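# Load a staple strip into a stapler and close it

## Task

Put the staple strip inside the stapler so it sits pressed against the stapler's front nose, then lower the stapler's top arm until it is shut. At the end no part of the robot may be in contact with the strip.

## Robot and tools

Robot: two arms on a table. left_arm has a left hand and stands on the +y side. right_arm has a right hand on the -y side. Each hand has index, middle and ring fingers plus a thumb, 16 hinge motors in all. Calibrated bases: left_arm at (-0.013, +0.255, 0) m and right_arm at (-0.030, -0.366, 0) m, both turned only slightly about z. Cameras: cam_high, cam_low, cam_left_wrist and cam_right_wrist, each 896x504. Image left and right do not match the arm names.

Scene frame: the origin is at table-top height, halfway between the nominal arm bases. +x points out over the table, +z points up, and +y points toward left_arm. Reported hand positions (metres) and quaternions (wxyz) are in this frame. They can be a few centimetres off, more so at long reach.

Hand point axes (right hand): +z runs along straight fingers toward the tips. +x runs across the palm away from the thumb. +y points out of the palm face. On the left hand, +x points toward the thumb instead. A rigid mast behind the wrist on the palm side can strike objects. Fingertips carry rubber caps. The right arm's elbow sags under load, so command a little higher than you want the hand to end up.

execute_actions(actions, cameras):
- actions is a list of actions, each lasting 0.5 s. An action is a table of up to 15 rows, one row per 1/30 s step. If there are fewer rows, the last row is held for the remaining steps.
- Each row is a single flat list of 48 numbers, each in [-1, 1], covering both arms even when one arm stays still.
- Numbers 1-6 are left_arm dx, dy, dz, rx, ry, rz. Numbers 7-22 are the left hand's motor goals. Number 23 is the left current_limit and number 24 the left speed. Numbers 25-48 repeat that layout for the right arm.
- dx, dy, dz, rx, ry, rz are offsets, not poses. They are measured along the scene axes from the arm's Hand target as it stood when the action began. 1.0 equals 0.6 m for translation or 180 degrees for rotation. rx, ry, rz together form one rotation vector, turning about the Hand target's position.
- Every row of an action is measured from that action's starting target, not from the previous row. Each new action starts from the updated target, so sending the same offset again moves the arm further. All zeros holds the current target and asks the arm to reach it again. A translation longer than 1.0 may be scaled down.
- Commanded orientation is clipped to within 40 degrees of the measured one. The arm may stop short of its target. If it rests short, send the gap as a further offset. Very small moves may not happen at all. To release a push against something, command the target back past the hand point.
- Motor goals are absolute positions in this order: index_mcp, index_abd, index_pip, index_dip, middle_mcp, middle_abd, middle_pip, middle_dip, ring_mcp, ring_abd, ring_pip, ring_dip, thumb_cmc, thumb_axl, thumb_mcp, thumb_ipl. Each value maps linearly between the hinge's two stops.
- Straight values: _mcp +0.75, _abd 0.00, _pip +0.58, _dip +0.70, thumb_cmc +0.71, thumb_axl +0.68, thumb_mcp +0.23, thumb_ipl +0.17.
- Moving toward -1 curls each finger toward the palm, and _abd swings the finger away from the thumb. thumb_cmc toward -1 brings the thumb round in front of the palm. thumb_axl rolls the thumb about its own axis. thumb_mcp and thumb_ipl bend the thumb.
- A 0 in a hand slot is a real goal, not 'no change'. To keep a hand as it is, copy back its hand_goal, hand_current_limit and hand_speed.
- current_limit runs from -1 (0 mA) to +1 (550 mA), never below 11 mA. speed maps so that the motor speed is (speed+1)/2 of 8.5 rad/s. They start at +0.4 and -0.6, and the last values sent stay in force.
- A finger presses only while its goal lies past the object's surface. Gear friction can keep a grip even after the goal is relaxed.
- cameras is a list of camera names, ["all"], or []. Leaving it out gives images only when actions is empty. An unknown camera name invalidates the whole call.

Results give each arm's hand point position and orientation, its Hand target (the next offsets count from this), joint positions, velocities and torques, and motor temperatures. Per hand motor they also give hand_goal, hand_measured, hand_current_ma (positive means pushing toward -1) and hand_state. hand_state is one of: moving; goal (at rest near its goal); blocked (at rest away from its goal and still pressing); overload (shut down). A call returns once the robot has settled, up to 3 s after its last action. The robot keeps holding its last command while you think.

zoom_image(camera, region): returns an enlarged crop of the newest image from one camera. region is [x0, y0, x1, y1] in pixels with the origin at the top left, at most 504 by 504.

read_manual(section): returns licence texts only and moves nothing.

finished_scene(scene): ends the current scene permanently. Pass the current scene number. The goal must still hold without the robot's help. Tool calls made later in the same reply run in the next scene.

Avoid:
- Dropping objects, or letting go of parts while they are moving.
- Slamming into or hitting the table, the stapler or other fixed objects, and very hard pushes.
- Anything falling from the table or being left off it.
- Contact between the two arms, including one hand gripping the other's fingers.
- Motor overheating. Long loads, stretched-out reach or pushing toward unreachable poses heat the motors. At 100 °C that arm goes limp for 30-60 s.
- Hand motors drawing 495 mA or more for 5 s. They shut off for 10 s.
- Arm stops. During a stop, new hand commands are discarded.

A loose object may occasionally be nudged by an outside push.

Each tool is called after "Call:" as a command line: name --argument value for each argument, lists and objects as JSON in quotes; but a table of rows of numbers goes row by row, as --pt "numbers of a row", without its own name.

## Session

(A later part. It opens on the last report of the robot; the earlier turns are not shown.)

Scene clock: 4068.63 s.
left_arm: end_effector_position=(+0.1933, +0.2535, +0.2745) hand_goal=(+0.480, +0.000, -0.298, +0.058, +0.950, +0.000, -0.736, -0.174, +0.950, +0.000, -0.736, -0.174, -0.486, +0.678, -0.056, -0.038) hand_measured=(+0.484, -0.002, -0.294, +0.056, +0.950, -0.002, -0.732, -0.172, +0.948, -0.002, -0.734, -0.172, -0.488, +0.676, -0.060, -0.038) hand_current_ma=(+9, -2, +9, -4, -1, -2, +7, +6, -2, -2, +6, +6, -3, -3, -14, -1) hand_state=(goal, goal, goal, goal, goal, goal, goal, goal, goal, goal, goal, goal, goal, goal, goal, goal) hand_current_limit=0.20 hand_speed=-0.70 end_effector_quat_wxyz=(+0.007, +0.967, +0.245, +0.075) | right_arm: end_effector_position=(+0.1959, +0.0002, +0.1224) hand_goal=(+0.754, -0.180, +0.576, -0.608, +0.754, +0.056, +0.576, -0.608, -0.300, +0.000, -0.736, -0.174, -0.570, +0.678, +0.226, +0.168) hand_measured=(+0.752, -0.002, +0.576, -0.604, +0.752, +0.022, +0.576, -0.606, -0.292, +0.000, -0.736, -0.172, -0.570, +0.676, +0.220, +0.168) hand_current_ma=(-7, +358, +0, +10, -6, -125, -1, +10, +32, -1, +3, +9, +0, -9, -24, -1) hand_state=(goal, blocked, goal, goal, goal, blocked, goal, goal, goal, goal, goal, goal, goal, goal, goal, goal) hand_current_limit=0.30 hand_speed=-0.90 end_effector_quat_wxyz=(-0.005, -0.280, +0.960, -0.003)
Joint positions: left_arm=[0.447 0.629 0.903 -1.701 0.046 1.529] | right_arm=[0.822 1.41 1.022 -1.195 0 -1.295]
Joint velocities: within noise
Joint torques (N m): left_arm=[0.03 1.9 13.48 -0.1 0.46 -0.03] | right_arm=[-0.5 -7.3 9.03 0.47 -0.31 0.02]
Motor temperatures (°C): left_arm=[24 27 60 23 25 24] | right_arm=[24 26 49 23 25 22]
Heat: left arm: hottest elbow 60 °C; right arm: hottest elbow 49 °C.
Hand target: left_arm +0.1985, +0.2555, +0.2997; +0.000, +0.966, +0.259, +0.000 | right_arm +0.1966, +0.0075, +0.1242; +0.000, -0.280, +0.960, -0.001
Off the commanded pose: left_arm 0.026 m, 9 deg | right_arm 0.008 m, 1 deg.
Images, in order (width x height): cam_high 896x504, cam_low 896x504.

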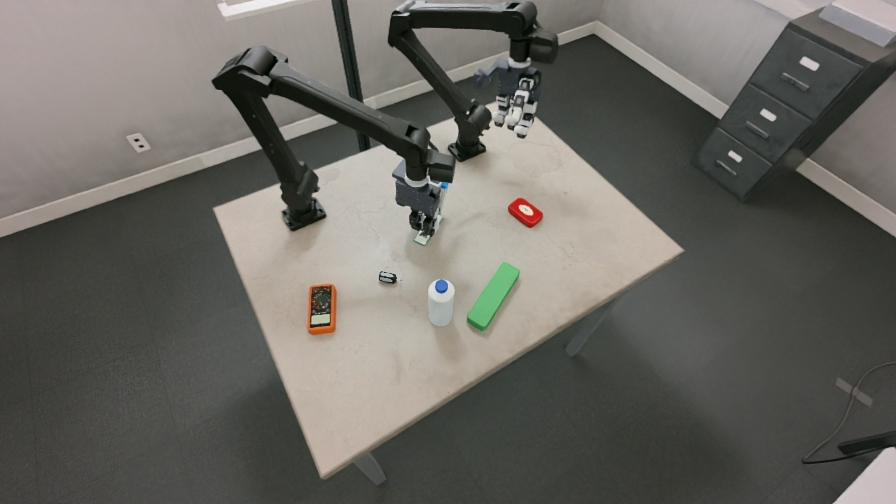

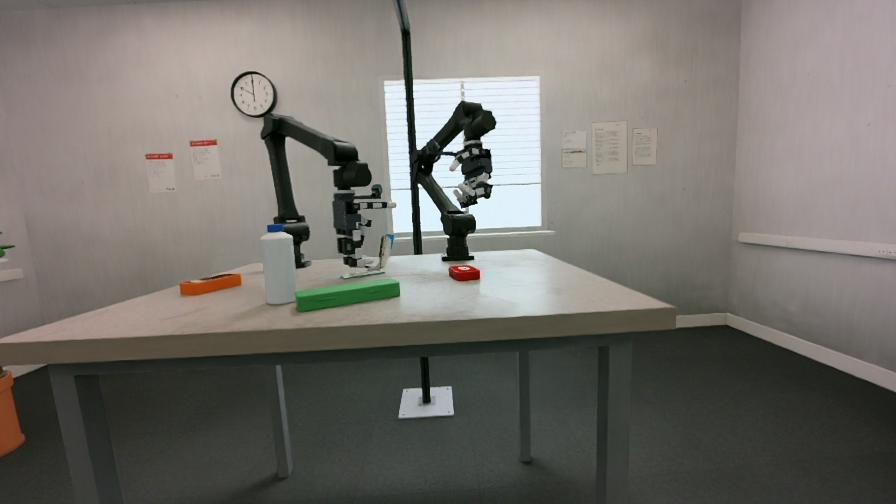

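Call:
execute_actions --actions '[[[0,0,0,0,0,0,0.479,0,-0.299,0.058,0.95,0,-0.737,-0.174,0.95,0,-0.737,-0.174,-0.486,0.678,-0.056,-0.038,0.2,-0.7, -0.002,-0.007,-0.01,0,0,0,0.754,-0.18,0.576,-0.609,0.754,0.055,0.576,-0.609,-0.3,0,-0.737,-0.174,-0.57,0.678,0.226,0.168,0.3,-0.9]]]' --cameras '["cam_right_wrist","cam_low"]'

Call:
zoom_image --camera "cam_right_wrist" --region '[420, 10, 480, 65]'

Call:
zoom_image --camera "cam_low" --region '[335, 250, 395, 285]'

Scene clock: 4083.80 s.
left_arm: end_effector_position=(+0.1933, +0.2535, +0.2745) hand_goal=(+0.480, +0.000, -0.298, +0.058, +0.950, +0.000, -0.736, -0.174, +0.950, +0.000, -0.736, -0.174, -0.486, +0.678, -0.056, -0.038) hand_measured=(+0.484, -0.002, -0.294, +0.056, +0.950, -0.002, -0.732, -0.172, +0.948, -0.002, -0.734, -0.172, -0.488, +0.676, -0.060, -0.038) hand_current_ma=(+9, -2, +9, -4, -1, -2, +7, +6, -2, -2, +6, +6, -3, -3, -14, -1) hand_state=(goal, goal, goal, goal, goal, goal, goal, goal, goal, goal, goal, goal, goal, goal, goal, goal) hand_current_limit=0.20 hand_speed=-0.70 end_effector_quat_wxyz=(+0.007, +0.967, +0.245, +0.075) | right_arm: end_effector_position=(+0.1961, +0.0004, +0.1199) hand_goal=(+0.754, -0.180, +0.576, -0.608, +0.754, +0.056, +0.576, -0.608, -0.300, +0.000, -0.736, -0.174, -0.570, +0.678, +0.226, +0.168) hand_measured=(+0.752, -0.006, +0.576, -0.604, +0.752, +0.018, +0.576, -0.606, -0.292, +0.000, -0.736, -0.172, -0.570, +0.676, +0.220, +0.168) hand_current_ma=(-7, +358, +0, +10, -5, -138, -1, +10, +32, -1, +3, +9, +0, -9, -24, -1) hand_state=(goal, blocked, goal, goal, goal, blocked, goal, goal, goal, goal, goal, goal, goal, goal, goal, goal) hand_current_limit=0.30 hand_speed=-0.90 end_effector_quat_wxyz=(-0.003, -0.280, +0.960, -0.002)
Joint positions: left_arm=[0.447 0.629 0.903 -1.701 0.046 1.529] | right_arm=[0.822 1.41 1.014 -1.182 0 -1.295]
Joint torques (N m): left_arm=[-0.03 1.9 13.48 -0.1 0.46 -0.03] | right_arm=[-0.91 -7.12 7.84 0.77 -0.28 -0.01]
Motor temperatures (°C): left_arm=[24 26 60 23 25 24] | right_arm=[24 26 49 23 25 22]
Heat: left arm: hottest elbow 60 °C; right arm: hottest elbow 49 °C.
Hand target: left_arm +0.1985, +0.2555, +0.2997; +0.000, +0.966, +0.259, +0.000 | right_arm +0.1954, +0.0033, +0.1183; +0.000, -0.280, +0.960, +0.000
Off the commanded pose: left_arm 0.026 m, 9 deg | right_arm 0.003 m, 0 deg.
joint sent to its limit (left arm) — joint 4 (wrist pitch), lower limit. The joint targets are off in orientation, not in position.
Images, in order (width x height): cam_low 896x504, cam_right_wrist 896x504.

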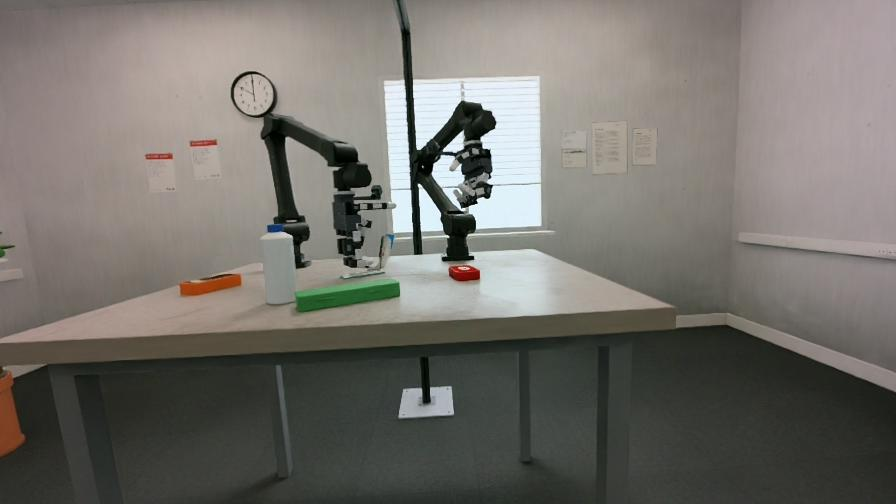

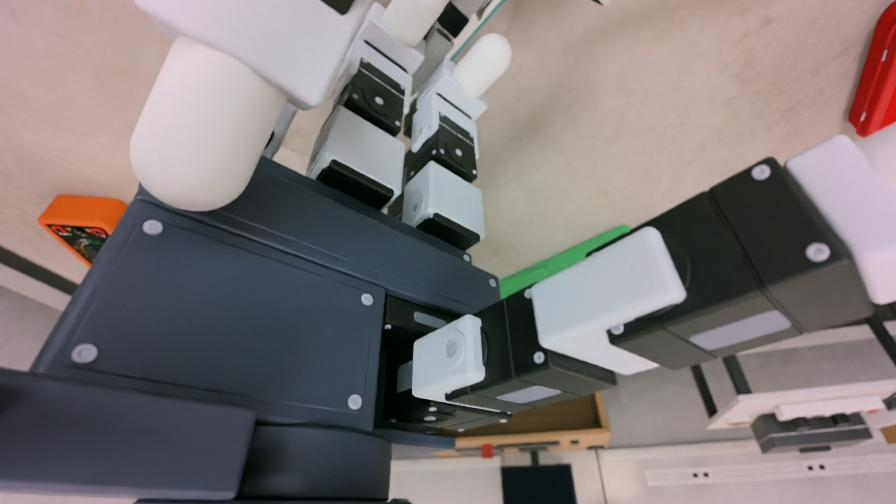

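Scaled by 8.400 from the camera's 896x504 image, which has a finer 1280x720 frame.

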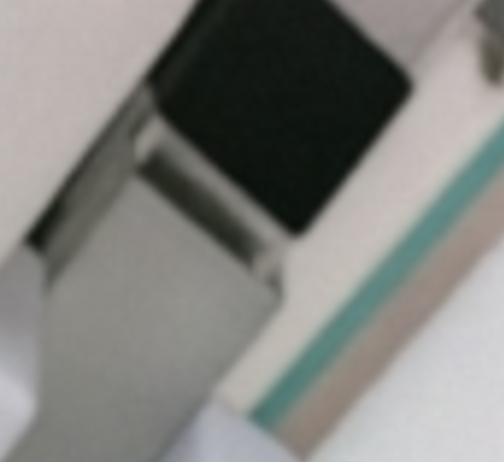

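Scaled by 8.400 from the camera's 896x504 image, which has a finer 1280x720 frame.

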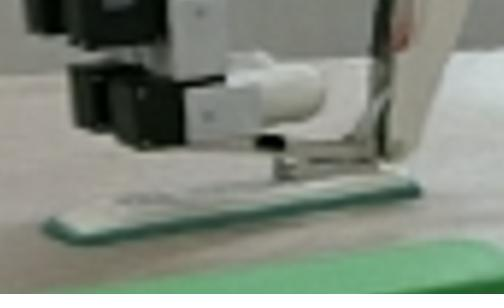

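Call:
execute_actions --actions '[[[0,0,0,0,0,0,0.479,0,-0.299,0.058,0.95,0,-0.737,-0.174,0.95,0,-0.737,-0.174,-0.486,0.678,-0.056,-0.038,0.2,-0.7, 0,-0.001,-0.0058,0,0,0,0.754,-0.18,0.576,-0.609,0.754,0.055,0.576,-0.609,-0.3,0,-0.737,-0.174,-0.57,0.678,0.226,0.168,0.3,-0.9]]]' --cameras '["cam_right_wrist","cam_low"]'

Call:
zoom_image --camera "cam_right_wrist" --region '[420, 10, 480, 65]'

Call:
zoom_image --camera "cam_low" --region '[335, 250, 395, 285]'

Scene clock: 4096.37 s.
left_arm: end_effector_position=(+0.1933, +0.2535, +0.2745) hand_goal=(+0.480, +0.000, -0.298, +0.058, +0.950, +0.000, -0.736, -0.174, +0.950, +0.000, -0.736, -0.174, -0.486, +0.678, -0.056, -0.038) hand_measured=(+0.484, -0.002, -0.294, +0.056, +0.950, -0.002, -0.732, -0.172, +0.948, -0.002, -0.734, -0.172, -0.488, +0.676, -0.060, -0.038) hand_current_ma=(+9, -2, +9, -4, -1, -2, +7, +6, -2, -2, +6, +6, -3, -3, -14, -1) hand_state=(goal, goal, goal, goal, goal, goal, goal, goal, goal, goal, goal, goal, goal, goal, goal, goal) hand_current_limit=0.20 hand_speed=-0.70 end_effector_quat_wxyz=(+0.007, +0.967, +0.245, +0.075) | right_arm: end_effector_position=(+0.1962, +0.0005, +0.1186) hand_goal=(+0.754, -0.180, +0.576, -0.608, +0.754, +0.056, +0.576, -0.608, -0.300, +0.000, -0.736, -0.174, -0.570, +0.678, +0.226, +0.168) hand_measured=(+0.752, -0.008, +0.576, -0.606, +0.752, +0.016, +0.576, -0.606, -0.292, +0.000, -0.736, -0.172, -0.570, +0.676, +0.220, +0.168) hand_current_ma=(-6, +358, +0, +9, -5, -148, -1, +9, +32, -1, +3, +9, +0, -9, -24, -1) hand_state=(goal, blocked, goal, goal, goal, blocked, goal, goal, goal, goal, goal, goal, goal, goal, goal, goal) hand_current_limit=0.30 hand_speed=-0.90 end_effector_quat_wxyz=(-0.002, -0.280, +0.960, -0.001)
Joint positions: left_arm=[0.447 0.629 0.903 -1.701 0.046 1.529] | right_arm=[0.822 1.41 1.01 -1.174 0 -1.295]
Joint torques (N m): left_arm=[-0.03 1.9 13.46 -0.1 0.46 -0.03] | right_arm=[-0.15 -7 7.69 0.73 -0.32 0]
Motor temperatures (°C): left_arm=[24 26 60 23 25 24] | right_arm=[24 26 48 23 25 22]
Heat: left arm: hottest elbow 60 °C; right arm: hottest elbow 48 °C.
Hand target: left_arm +0.1985, +0.2555, +0.2997; +0.000, +0.966, +0.259, +0.000 | right_arm +0.1955, +0.0028, +0.1148; +0.000, -0.280, +0.960, +0.000
Off the commanded pose: left_arm 0.026 m, 9 deg | right_arm 0.004 m, 0 deg.
joint sent to its limit (left arm) — joint 4 (wrist pitch), lower limit. The joint targets are off in orientation, not in position.
Images, in order (width x height): cam_low 896x504, cam_right_wrist 896x504.

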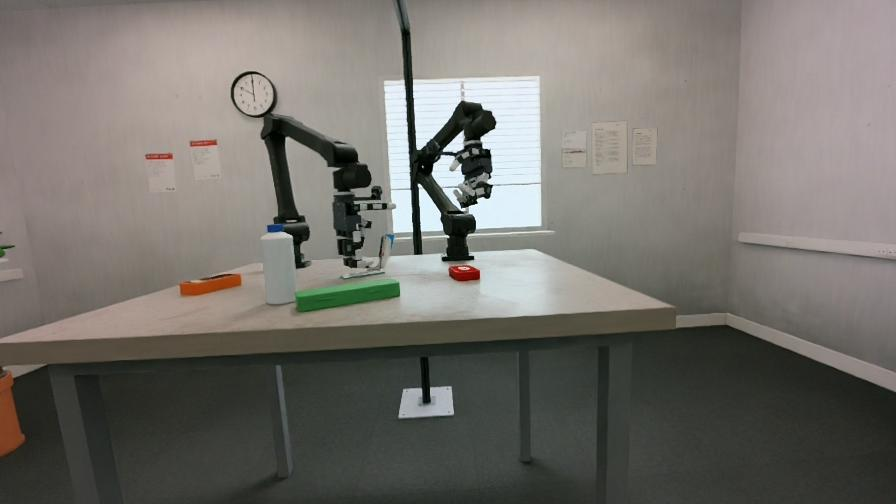

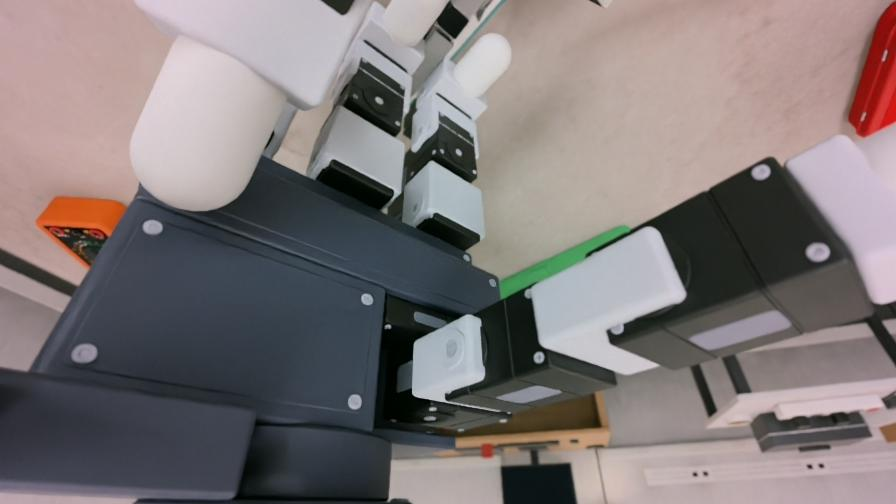

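Scaled by 8.400 from the camera's 896x504 image, which has a finer 1280x720 frame.

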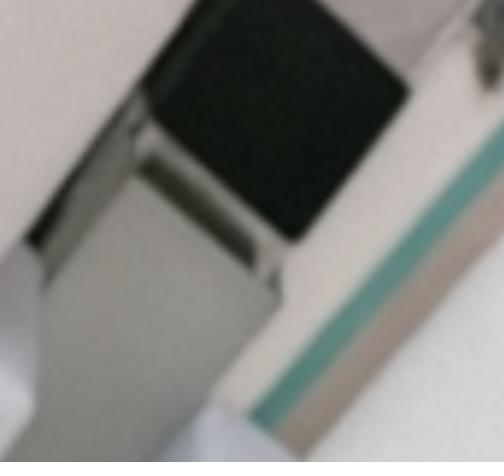

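Scaled by 8.400 from the camera's 896x504 image, which has a finer 1280x720 frame.

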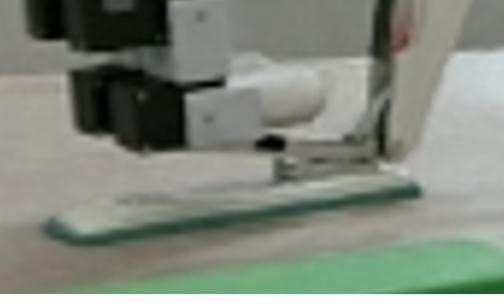

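Call:
execute_actions --actions '[[[0,0,0,0,0,0,0.479,0,-0.299,0.058,0.95,0,-0.737,-0.174,0.95,0,-0.737,-0.174,-0.486,0.678,-0.056,-0.038,0.2,-0.7, 0,-0.001,-0.0045,0,0,0,0.754,-0.18,0.576,-0.609,0.754,0.055,0.576,-0.609,-0.3,0,-0.737,-0.174,-0.57,0.678,0.226,0.168,0.3,-0.9]]]' --cameras '["cam_right_wrist","cam_low"]'

Call:
zoom_image --camera "cam_right_wrist" --region '[420, 10, 480, 65]'

Call:
zoom_image --camera "cam_low" --region '[335, 250, 395, 285]'

Scene clock: 4106.50 s.
left_arm: end_effector_position=(+0.1933, +0.2535, +0.2745) hand_goal=(+0.480, +0.000, -0.298, +0.058, +0.950, +0.000, -0.736, -0.174, +0.950, +0.000, -0.736, -0.174, -0.486, +0.678, -0.056, -0.038) hand_measured=(+0.484, -0.002, -0.294, +0.056, +0.950, -0.002, -0.732, -0.172, +0.948, -0.002, -0.734, -0.172, -0.488, +0.676, -0.060, -0.038) hand_current_ma=(+9, -2, +9, -4, -1, -2, +7, +6, -2, -2, +6, +6, -3, -3, -14, -1) hand_state=(goal, goal, goal, goal, goal, goal, goal, goal, goal, goal, goal, goal, goal, goal, goal, goal) hand_current_limit=0.20 hand_speed=-0.70 end_effector_quat_wxyz=(+0.007, +0.967, +0.245, +0.075) | right_arm: end_effector_position=(+0.1960, +0.0004, +0.1173) hand_goal=(+0.754, -0.180, +0.576, -0.608, +0.754, +0.056, +0.576, -0.608, -0.300, +0.000, -0.736, -0.174, -0.570, +0.678, +0.226, +0.168) hand_measured=(+0.752, -0.008, +0.576, -0.606, +0.752, +0.014, +0.576, -0.606, -0.292, +0.000, -0.736, -0.172, -0.570, +0.676, +0.220, +0.168) hand_current_ma=(-5, +358, +0, +8, -5, -152, -1, +9, +32, -1, +3, +9, +0, -9, -24, -1) hand_state=(goal, blocked, goal, goal, goal, blocked, goal, goal, goal, goal, goal, goal, goal, goal, goal, goal) hand_current_limit=0.30 hand_speed=-0.90 end_effector_quat_wxyz=(-0.001, -0.280, +0.960, -0.001)
Joint positions: left_arm=[0.447 0.629 0.903 -1.701 0.046 1.529] | right_arm=[0.822 1.41 1.006 -1.169 0 -1.295]
Joint torques (N m): left_arm=[-0.03 1.96 13.48 -0.09 0.46 -0.03] | right_arm=[-1.32 -6.24 7.61 0.72 -0.24 -0.02]
Motor temperatures (°C): left_arm=[24 26 60 23 25 24] | right_arm=[24 26 48 23 25 22]
Heat: left arm: hottest elbow 60 °C; right arm: hottest elbow 48 °C.
Hand target: left_arm +0.1985, +0.2555, +0.2997; +0.000, +0.966, +0.259, +0.000 | right_arm +0.1954, +0.0021, +0.1120; +0.000, -0.280, +0.960, +0.000
Off the commanded pose: left_arm 0.026 m, 9 deg | right_arm 0.005 m, 0 deg.
joint sent to its limit (left arm) — joint 4 (wrist pitch), lower limit. The joint targets are off in orientation, not in position.
Images, in order (width x height): cam_low 896x504, cam_right_wrist 896x504.

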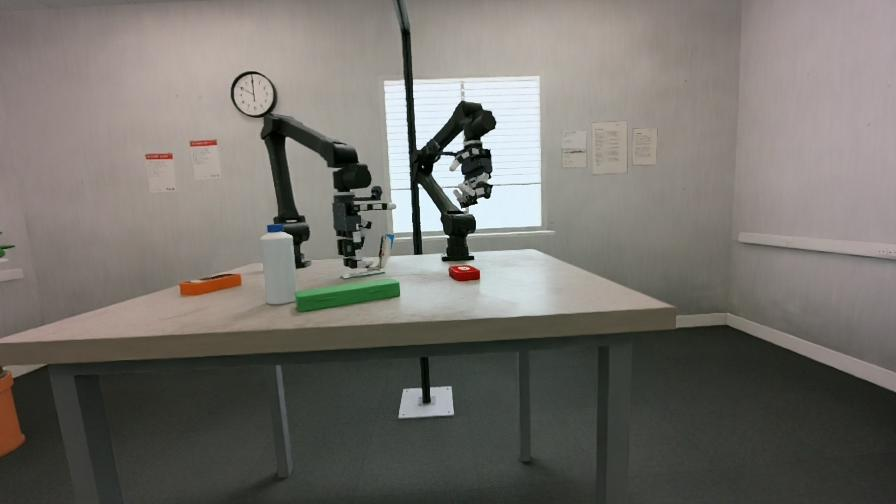

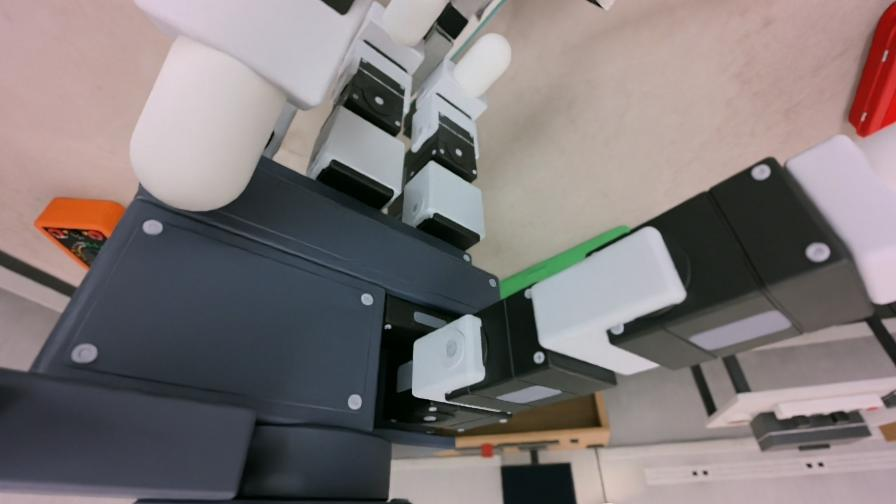

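Scaled by 8.400 from the camera's 896x504 image, which has a finer 1280x720 frame.

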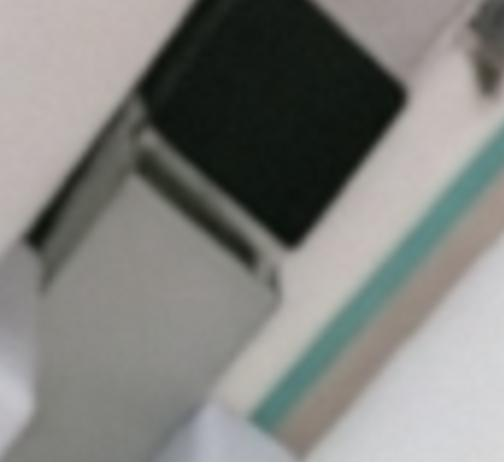

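Scaled by 8.400 from the camera's 896x504 image, which has a finer 1280x720 frame.

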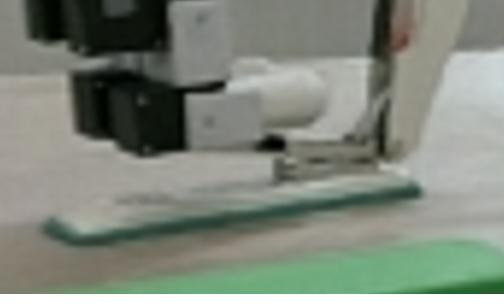

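Call:
execute_actions --actions '[[[0,0,0,0,0,0,0.479,0,-0.299,0.058,0.95,0,-0.737,-0.174,0.95,0,-0.737,-0.174,-0.486,0.678,-0.056,-0.038,0.2,-0.7, 0,0,0,0,0,0,0.754,0.09,0.576,-0.609,0.754,-0.07,0.576,-0.609,-0.3,0,-0.737,-0.174,-0.57,0.678,0.226,0.168,0.3,-0.9]]]' --cameras '["cam_right_wrist","cam_low"]'

Call:
zoom_image --camera "cam_right_wrist" --region '[400, 0, 500, 90]'

Call:
zoom_image --camera "cam_low" --region '[335, 250, 395, 285]'

Scene clock: 4123.80 s.
left_arm: end_effector_position=(+0.1933, +0.2535, +0.2745) hand_goal=(+0.480, +0.000, -0.298, +0.058, +0.950, +0.000, -0.736, -0.174, +0.950, +0.000, -0.736, -0.174, -0.486, +0.678, -0.056, -0.038) hand_measured=(+0.484, -0.002, -0.294, +0.056, +0.950, -0.002, -0.732, -0.172, +0.948, -0.002, -0.734, -0.172, -0.488, +0.676, -0.060, -0.038) hand_current_ma=(+9, -2, +9, -4, -1, -2, +7, +6, -2, -2, +6, +6, -3, -3, -14, -1) hand_state=(goal, goal, goal, goal, goal, goal, goal, goal, goal, goal, goal, goal, goal, goal, goal, goal) hand_current_limit=0.20 hand_speed=-0.70 end_effector_quat_wxyz=(+0.007, +0.967, +0.245, +0.075) | right_arm: end_effector_position=(+0.1953, -0.0004, +0.1147) hand_goal=(+0.754, +0.090, +0.576, -0.608, +0.754, -0.070, +0.576, -0.608, -0.300, +0.000, -0.736, -0.174, -0.570, +0.678, +0.226, +0.168) hand_measured=(+0.752, +0.086, +0.576, -0.606, +0.752, -0.066, +0.576, -0.606, -0.292, +0.000, -0.736, -0.172, -0.570, +0.676, +0.220, +0.168) hand_current_ma=(-5, -11, +0, +8, -5, +11, -1, +9, +32, -1, +3, +9, +0, -9, -24, -1) hand_state=(goal, goal, goal, goal, goal, goal, goal, goal, goal, goal, goal, goal, goal, goal, goal, goal) hand_current_limit=0.30 hand_speed=-0.90 end_effector_quat_wxyz=(-0.001, -0.280, +0.960, -0.001)
Joint positions: left_arm=[0.447 0.629 0.903 -1.701 0.046 1.529] | right_arm=[0.822 1.411 0.999 -1.162 0 -1.295]
Joint torques (N m): left_arm=[-0.03 1.9 13.48 -0.1 0.46 -0.03] | right_arm=[-0.73 -6.83 8.05 0.58 -0.3 -0.01]
Motor temperatures (°C): left_arm=[24 26 60 23 25 24] | right_arm=[24 26 47 23 25 22]
Heat: left arm: hottest elbow 60 °C; right arm: hottest elbow 47 °C.
Hand target: left_arm +0.1985, +0.2555, +0.2997; +0.000, +0.966, +0.259, +0.000 | right_arm +0.1954, +0.0021, +0.1120; +0.000, -0.280, +0.960, +0.000
Off the commanded pose: left_arm 0.026 m, 9 deg | right_arm 0.004 m, 0 deg.
joint sent to its limit (left arm) — joint 4 (wrist pitch), lower limit. The joint targets are off in orientation, not in position.
Images, in order (width x height): cam_low 896x504, cam_right_wrist 896x504.

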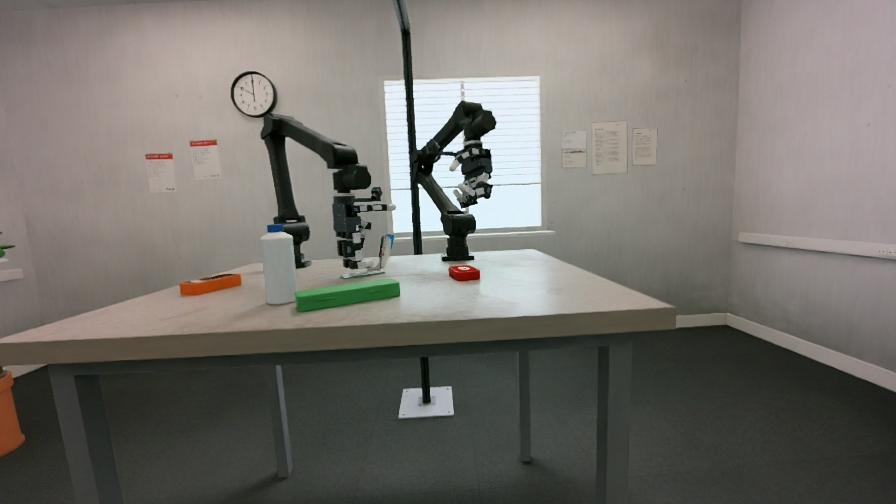

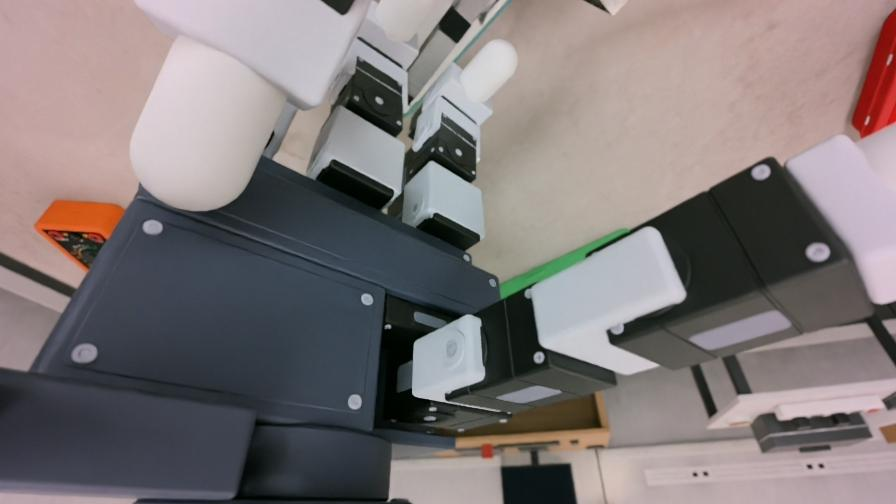

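Scaled by 5.040 from the camera's 896x504 image, which has a finer 1280x720 frame.

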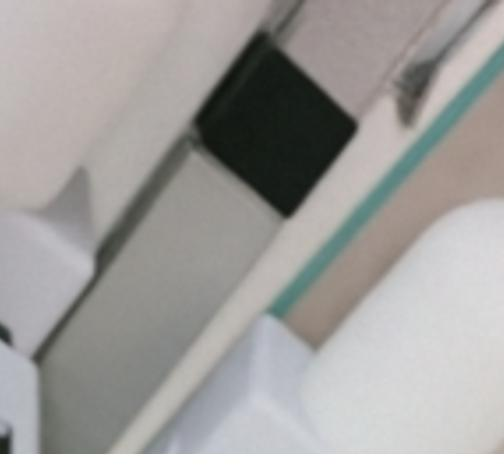

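Scaled by 8.400 from the camera's 896x504 image, which has a finer 1280x720 frame.

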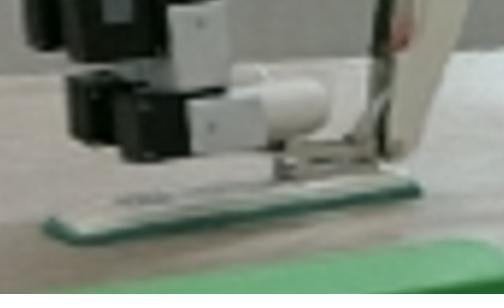

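Call:
execute_actions --actions '[[[0,0,0,0,0,0,0.479,0,-0.299,0.058,0.95,0,-0.737,-0.174,0.95,0,-0.737,-0.174,-0.486,0.678,-0.056,-0.038,0.2,-0.7, 0,0,0,0,0,0,0.754,0.2,0.576,-0.609,0.754,-0.17,0.576,-0.609,-0.3,0,-0.737,-0.174,-0.57,0.678,0.226,0.168,0.3,-0.9]],[[0,0,0,0,0,0,0.479,0,-0.299,0.058,0.95,0,-0.737,-0.174,0.95,0,-0.737,-0.174,-0.486,0.678,-0.056,-0.038,0.2,-0.7, 0.002,0.004,0.035,0.01,-0.0062,0,0.754,0.2,0.576,-0.609,0.754,-0.17,0.576,-0.609,-0.3,0,-0.737,-0.174,-0.57,0.678,0.226,0.168,0.3,-0.9]]]' --cameras '["cam_right_wrist","cam_low"]'

Call:
zoom_image --camera "cam_right_wrist" --region '[360, 0, 540, 120]'

Call:
zoom_image --camera "cam_low" --region '[335, 250, 395, 285]'

Scene clock: 4160.47 s.
left_arm: end_effector_position=(+0.1933, +0.2535, +0.2745) hand_goal=(+0.480, +0.000, -0.298, +0.058, +0.950, +0.000, -0.736, -0.174, +0.950, +0.000, -0.736, -0.174, -0.486, +0.678, -0.056, -0.038) hand_measured=(+0.484, -0.002, -0.294, +0.056, +0.950, -0.002, -0.732, -0.172, +0.948, -0.002, -0.734, -0.172, -0.488, +0.676, -0.060, -0.038) hand_current_ma=(+9, -2, +9, -4, -1, -2, +7, +6, -2, -2, +6, +6, -3, -3, -14, -1) hand_state=(goal, goal, goal, goal, goal, goal, goal, goal, goal, goal, goal, goal, goal, goal, goal, goal) hand_current_limit=0.20 hand_speed=-0.70 end_effector_quat_wxyz=(+0.007, +0.967, +0.245, +0.075) | right_arm: end_effector_position=(+0.1951, +0.0001, +0.1215) hand_goal=(+0.754, +0.200, +0.576, -0.608, +0.754, -0.170, +0.576, -0.608, -0.300, +0.000, -0.736, -0.174, -0.570, +0.678, +0.226, +0.168) hand_measured=(+0.752, +0.196, +0.576, -0.606, +0.752, -0.166, +0.576, -0.606, -0.292, +0.000, -0.736, -0.172, -0.570, +0.676, +0.220, +0.168) hand_current_ma=(-5, -13, +0, +8, -5, +13, -1, +9, +32, -1, +3, +9, +0, -9, -24, -1) hand_state=(goal, goal, goal, goal, goal, goal, goal, goal, goal, goal, goal, goal, goal, goal, goal, goal) hand_current_limit=0.30 hand_speed=-0.90 end_effector_quat_wxyz=(+0.005, -0.280, +0.960, +0.005)
Joint positions: left_arm=[0.447 0.629 0.903 -1.701 0.046 1.529] | right_arm=[0.822 1.394 0.999 -1.162 -0.003 -1.295]
Joint torques (N m): left_arm=[-0.09 1.96 13.48 -0.1 0.46 -0.03] | right_arm=[-1.26 -8.35 9.51 -0.01 -0.45 -0.04]
Motor temperatures (°C): left_arm=[24 26 60 23 25 24] | right_arm=[24 27 47 23 25 22]
Heat: left arm: hottest elbow 60 °C; right arm: hottest elbow 47 °C.
Hand target: left_arm +0.1985, +0.2555, +0.2997; +0.000, +0.966, +0.259, +0.000 | right_arm +0.1966, +0.0045, +0.1330; +0.014, -0.280, +0.960, +0.012
Off the commanded pose: left_arm 0.026 m, 9 deg | right_arm 0.012 m, 1 deg.
joint sent to its limit (left arm) — joint 4 (wrist pitch), lower limit. The joint targets are off in orientation, not in position.
Images, in order (width x height): cam_low 896x504, cam_right_wrist 896x504.

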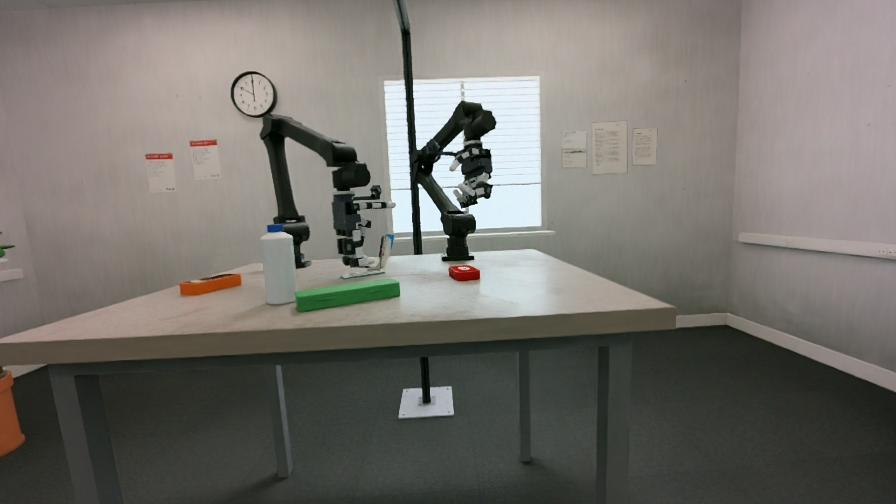

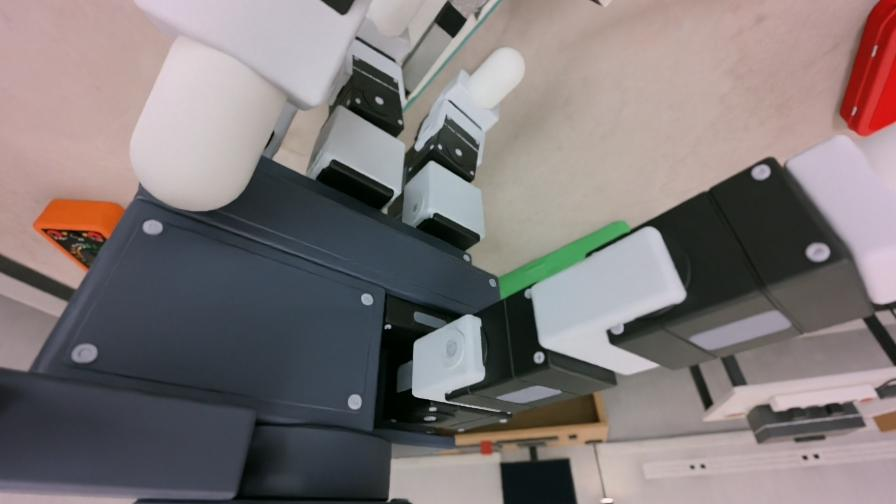

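Scaled by 2.800 from the camera's 896x504 image, which has a finer 1280x720 frame.

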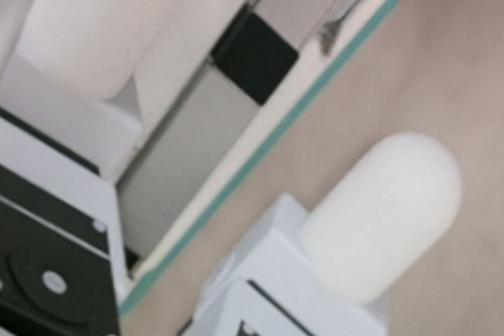

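Scaled by 8.400 from the camera's 896x504 image, which has a finer 1280x720 frame.

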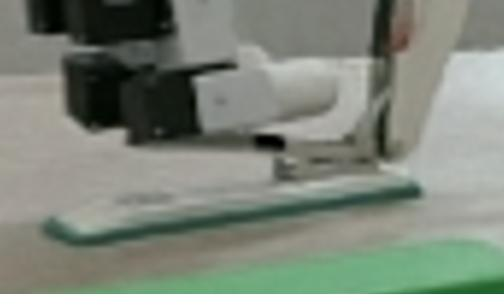

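Call:
execute_actions --actions '[[[0,0,0,0,0,0,0.479,0,-0.299,0.058,0.95,0,-0.737,-0.174,0.95,0,-0.737,-0.174,-0.486,0.678,-0.056,-0.038,0.2,-0.7, 0.002,0.004,0.06,0.004,-0.0025,0,0.754,0.2,0.576,-0.609,0.754,-0.17,0.576,-0.609,-0.3,0,-0.737,-0.174,-0.57,0.678,0.226,0.168,0.3,-0.9]]]' --cameras '["cam_right_wrist","cam_low","cam_high"]'

Call:
zoom_image --camera "cam_right_wrist" --region '[360, 0, 540, 120]'

Call:
zoom_image --camera "cam_low" --region '[335, 250, 395, 285]'

Call:
zoom_image --camera "cam_high" --region '[412, 205, 442, 245]'

Scene clock: 4171.27 s.
left_arm: end_effector_position=(+0.1933, +0.2535, +0.2745) hand_goal=(+0.480, +0.000, -0.298, +0.058, +0.950, +0.000, -0.736, -0.174, +0.950, +0.000, -0.736, -0.174, -0.486, +0.678, -0.056, -0.038) hand_measured=(+0.484, -0.002, -0.294, +0.056, +0.950, -0.002, -0.732, -0.172, +0.948, -0.002, -0.734, -0.172, -0.488, +0.676, -0.060, -0.038) hand_current_ma=(+9, -2, +9, -4, -1, -2, +7, +6, -2, -2, +6, +6, -3, -3, -14, -1) hand_state=(goal, goal, goal, goal, goal, goal, goal, goal, goal, goal, goal, goal, goal, goal, goal, goal) hand_current_limit=0.20 hand_speed=-0.70 end_effector_quat_wxyz=(+0.007, +0.967, +0.245, +0.075) | right_arm: end_effector_position=(+0.1879, -0.0072, +0.1453) hand_goal=(+0.754, +0.200, +0.576, -0.608, +0.754, -0.170, +0.576, -0.608, -0.300, +0.000, -0.736, -0.174, -0.570, +0.678, +0.226, +0.168) hand_measured=(+0.752, +0.196, +0.576, -0.606, +0.752, -0.166, +0.576, -0.606, -0.292, +0.000, -0.736, -0.172, -0.570, +0.676, +0.220, +0.168) hand_current_ma=(-5, -10, +0, +8, -5, +11, -1, +9, +33, -1, +3, +9, +0, -9, -24, -1) hand_state=(goal, goal, goal, goal, goal, goal, goal, goal, goal, goal, goal, goal, goal, goal, goal, goal) hand_current_limit=0.30 hand_speed=-0.90 end_effector_quat_wxyz=(+0.000, -0.280, +0.960, +0.003)
Joint positions: left_arm=[0.447 0.629 0.903 -1.701 0.046 1.529] | right_arm=[0.822 1.35 1.024 -1.241 -0.006 -1.294]
Joint torques (N m): left_arm=[-0.03 1.9 13.48 -0.1 0.47 -0.03] | right_arm=[-1.03 -7.18 12.74 0.06 -0.45 -0.01]
Motor temperatures (°C): left_arm=[24 26 60 23 25 24] | right_arm=[24 27 48 23 25 22]
Heat: left arm: hottest elbow 60 °C; right arm: hottest elbow 48 °C.
Hand target: left_arm +0.1985, +0.2555, +0.2997; +0.000, +0.966, +0.259, +0.000 | right_arm +0.1978, +0.0069, +0.1690; +0.019, -0.280, +0.960, +0.017
Off the commanded pose: left_arm 0.026 m, 9 deg | right_arm 0.029 m, 3 deg.
joint sent to its limit (left arm) — joint 4 (wrist pitch), lower limit. The joint targets are off in orientation, not in position.
Images, in order (width x height): cam_high 896x504, cam_low 896x504, cam_right_wrist 896x504.

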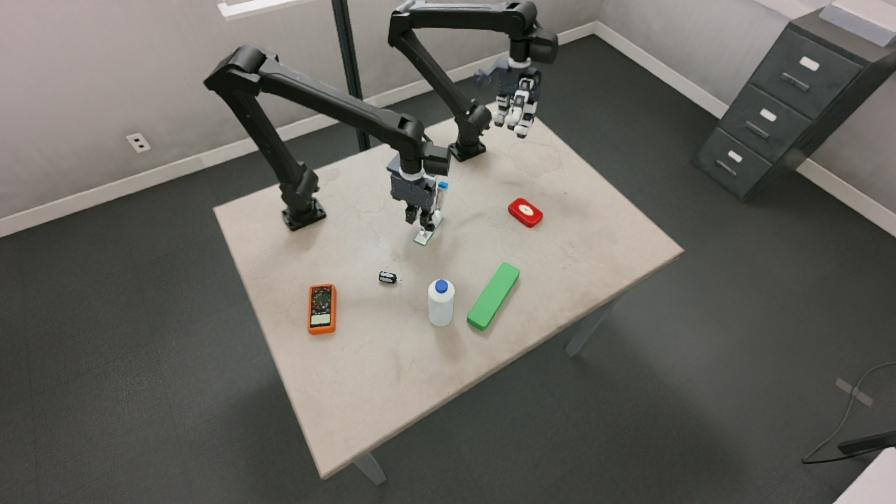

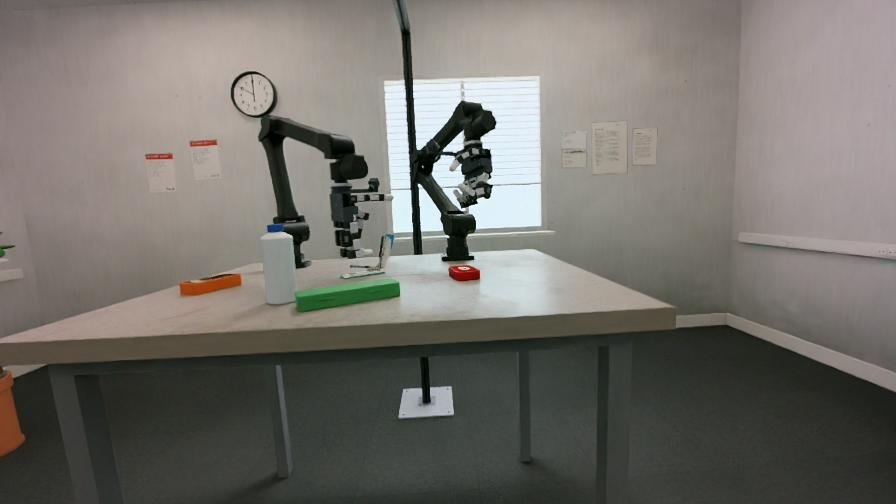

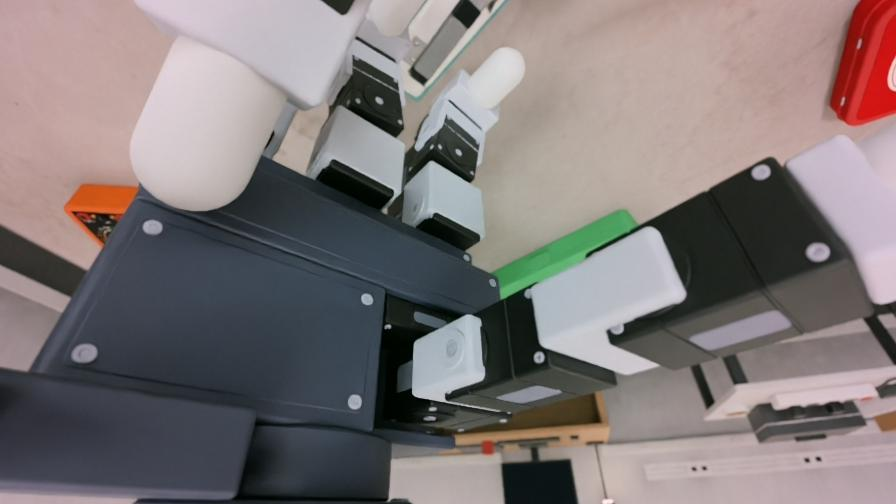

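Scaled by 2.800 from the camera's 896x504 image, which has a finer 1280x720 frame.

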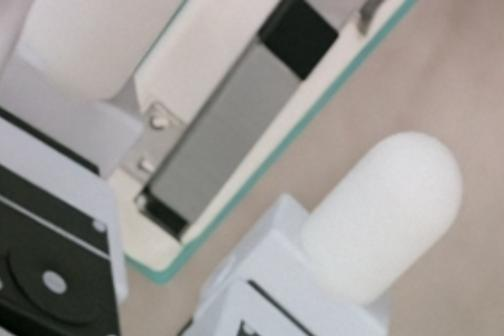

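Scaled by 8.400 from the camera's 896x504 image, which has a finer 1280x720 frame.

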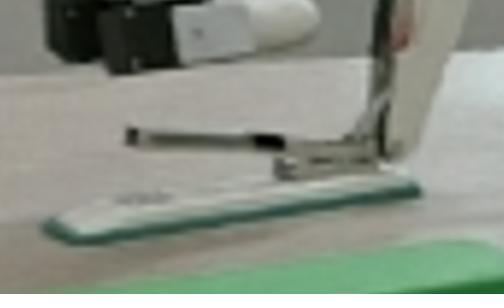

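Scaled by 12.600 from the camera's 896x504 image, which has a finer 1280x720 frame.

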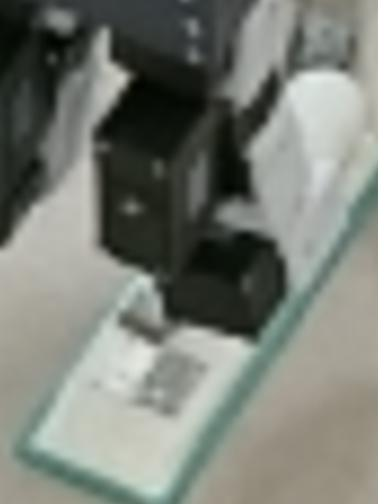

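Call:
execute_actions --actions '[[[0,0,0,0,0,0,0.479,0,-0.299,0.058,0.95,0,-0.737,-0.174,0.95,0,-0.737,-0.174,-0.486,0.678,-0.056,-0.038,0.2,-0.7, 0.01,-0.01,0.08,0,0,0,0.754,0.1,0.576,-0.609,0.754,-0.1,0.576,-0.609,-0.3,0,-0.737,-0.174,-0.57,0.678,0.226,0.168,0.3,-0.8]],[[0,0,0,0,0,0,0.479,0,-0.299,0.058,0.95,0,-0.737,-0.174,0.95,0,-0.737,-0.174,-0.486,0.678,-0.056,-0.038,0.2,-0.7, -0.08,-0.09,0.03,0,0,0,0.754,0.0,0.576,-0.609,0.754,-0.0,0.576,-0.609,-0.3,0,-0.737,-0.174,-0.57,0.678,0.226,0.168,0.3,-0.8]]]' --cameras '["cam_right_wrist","cam_low","cam_high"]'

Call:
zoom_image --camera "cam_high" --region '[412, 205, 452, 245]'

Call:
zoom_image --camera "cam_right_wrist" --region '[400, 0, 600, 160]'

Scene clock: 4183.00 s.
left_arm: end_effector_position=(+0.1933, +0.2535, +0.2745) hand_goal=(+0.480, +0.000, -0.298, +0.058, +0.950, +0.000, -0.736, -0.174, +0.950, +0.000, -0.736, -0.174, -0.486, +0.678, -0.056, -0.038) hand_measured=(+0.484, -0.002, -0.294, +0.056, +0.950, -0.002, -0.732, -0.172, +0.948, -0.002, -0.734, -0.172, -0.488, +0.676, -0.060, -0.038) hand_current_ma=(+9, -2, +9, -4, -1, -2, +7, +6, -2, -2, +6, +6, -3, -3, -14, -1) hand_state=(goal, goal, goal, goal, goal, goal, goal, goal, goal, goal, goal, goal, goal, goal, goal, goal) hand_current_limit=0.20 hand_speed=-0.70 end_effector_quat_wxyz=(+0.007, +0.967, +0.245, +0.075) | right_arm: end_effector_position=(+0.1509, -0.0534, +0.2277) hand_goal=(+0.754, +0.000, +0.576, -0.608, +0.754, +0.000, +0.576, -0.608, -0.300, +0.000, -0.736, -0.174, -0.570, +0.678, +0.226, +0.168) hand_measured=(+0.752, +0.002, +0.576, -0.606, +0.752, -0.004, +0.576, -0.606, -0.290, +0.000, -0.736, -0.172, -0.570, +0.676, +0.220, +0.168) hand_current_ma=(-6, +7, +0, +8, -6, -9, -1, +9, +38, -1, +3, +9, +1, -9, -24, -1) hand_state=(goal, goal, goal, goal, goal, goal, goal, goal, goal, goal, goal, goal, goal, goal, goal, goal) hand_current_limit=0.30 hand_speed=-0.80 end_effector_quat_wxyz=(+0.015, -0.281, +0.960, +0.014)
Joint positions: left_arm=[0.447 0.629 0.903 -1.701 0.046 1.529] | right_arm=[0.811 1.12 1.046 -1.456 -0.007 -1.308]
Joint torques (N m): left_arm=[-0.03 1.9 13.48 -0.09 0.46 -0.03] | right_arm=[-1.9 -4.42 10.45 -0.08 -0.39 -0.15]
Motor temperatures (°C): left_arm=[24 26 60 23 25 24] | right_arm=[24 27 48 23 25 22]
Heat: left arm: hottest elbow 60 °C; right arm: hottest elbow 48 °C.
Hand target: left_arm +0.1985, +0.2555, +0.2997; +0.000, +0.966, +0.259, +0.000 | right_arm +0.1558, -0.0530, +0.2352; +0.019, -0.280, +0.960, +0.017
Off the commanded pose: left_arm 0.026 m, 9 deg | right_arm 0.009 m, 1 deg.
joint sent to its limit (left arm) — joint 4 (wrist pitch), lower limit. The joint targets are off in orientation, not in position.
Images, in order (width x height): cam_high 896x504, cam_low 896x504, cam_right_wrist 896x504.

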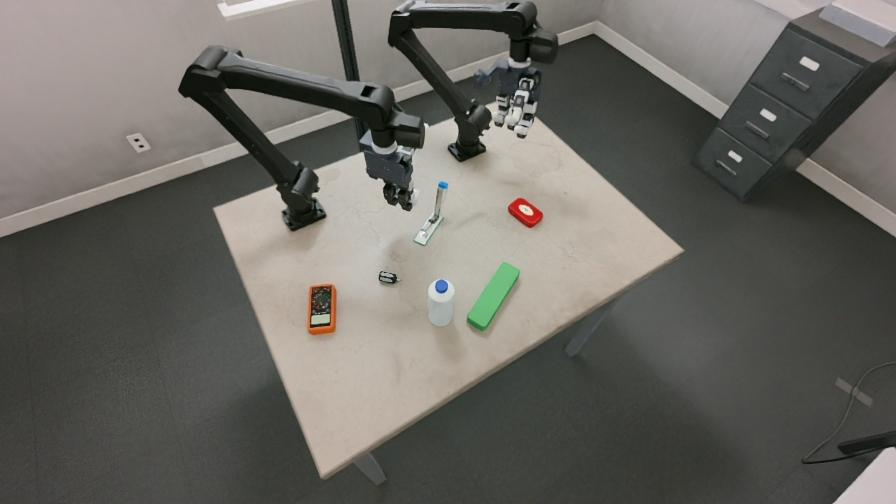

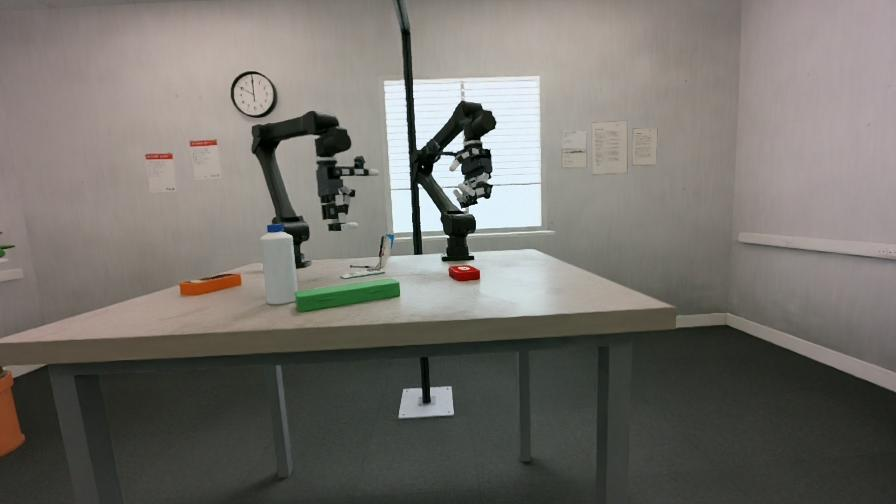

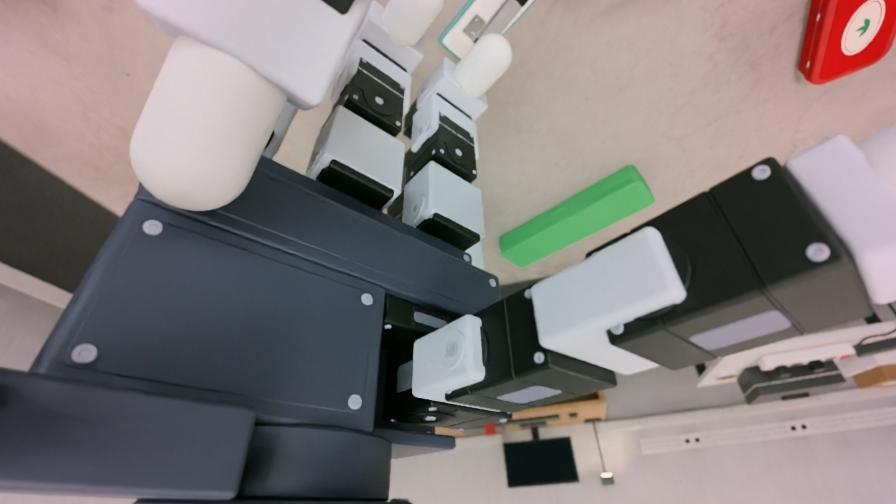

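Scaled by 12.600 from the camera's 896x504 image, which has a finer 1280x720 frame.

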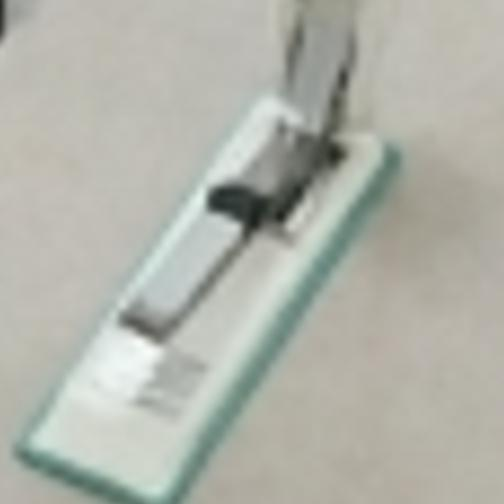

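Scaled by 2.520 from the camera's 896x504 image, which has a finer 1280x720 frame.

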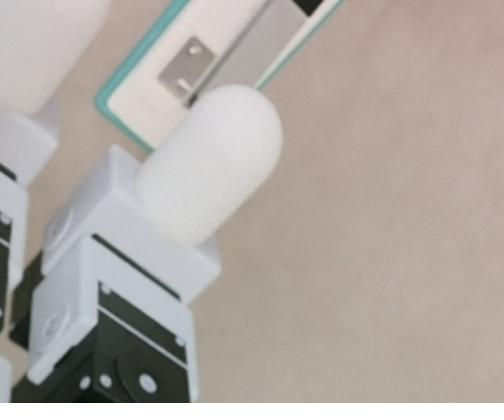

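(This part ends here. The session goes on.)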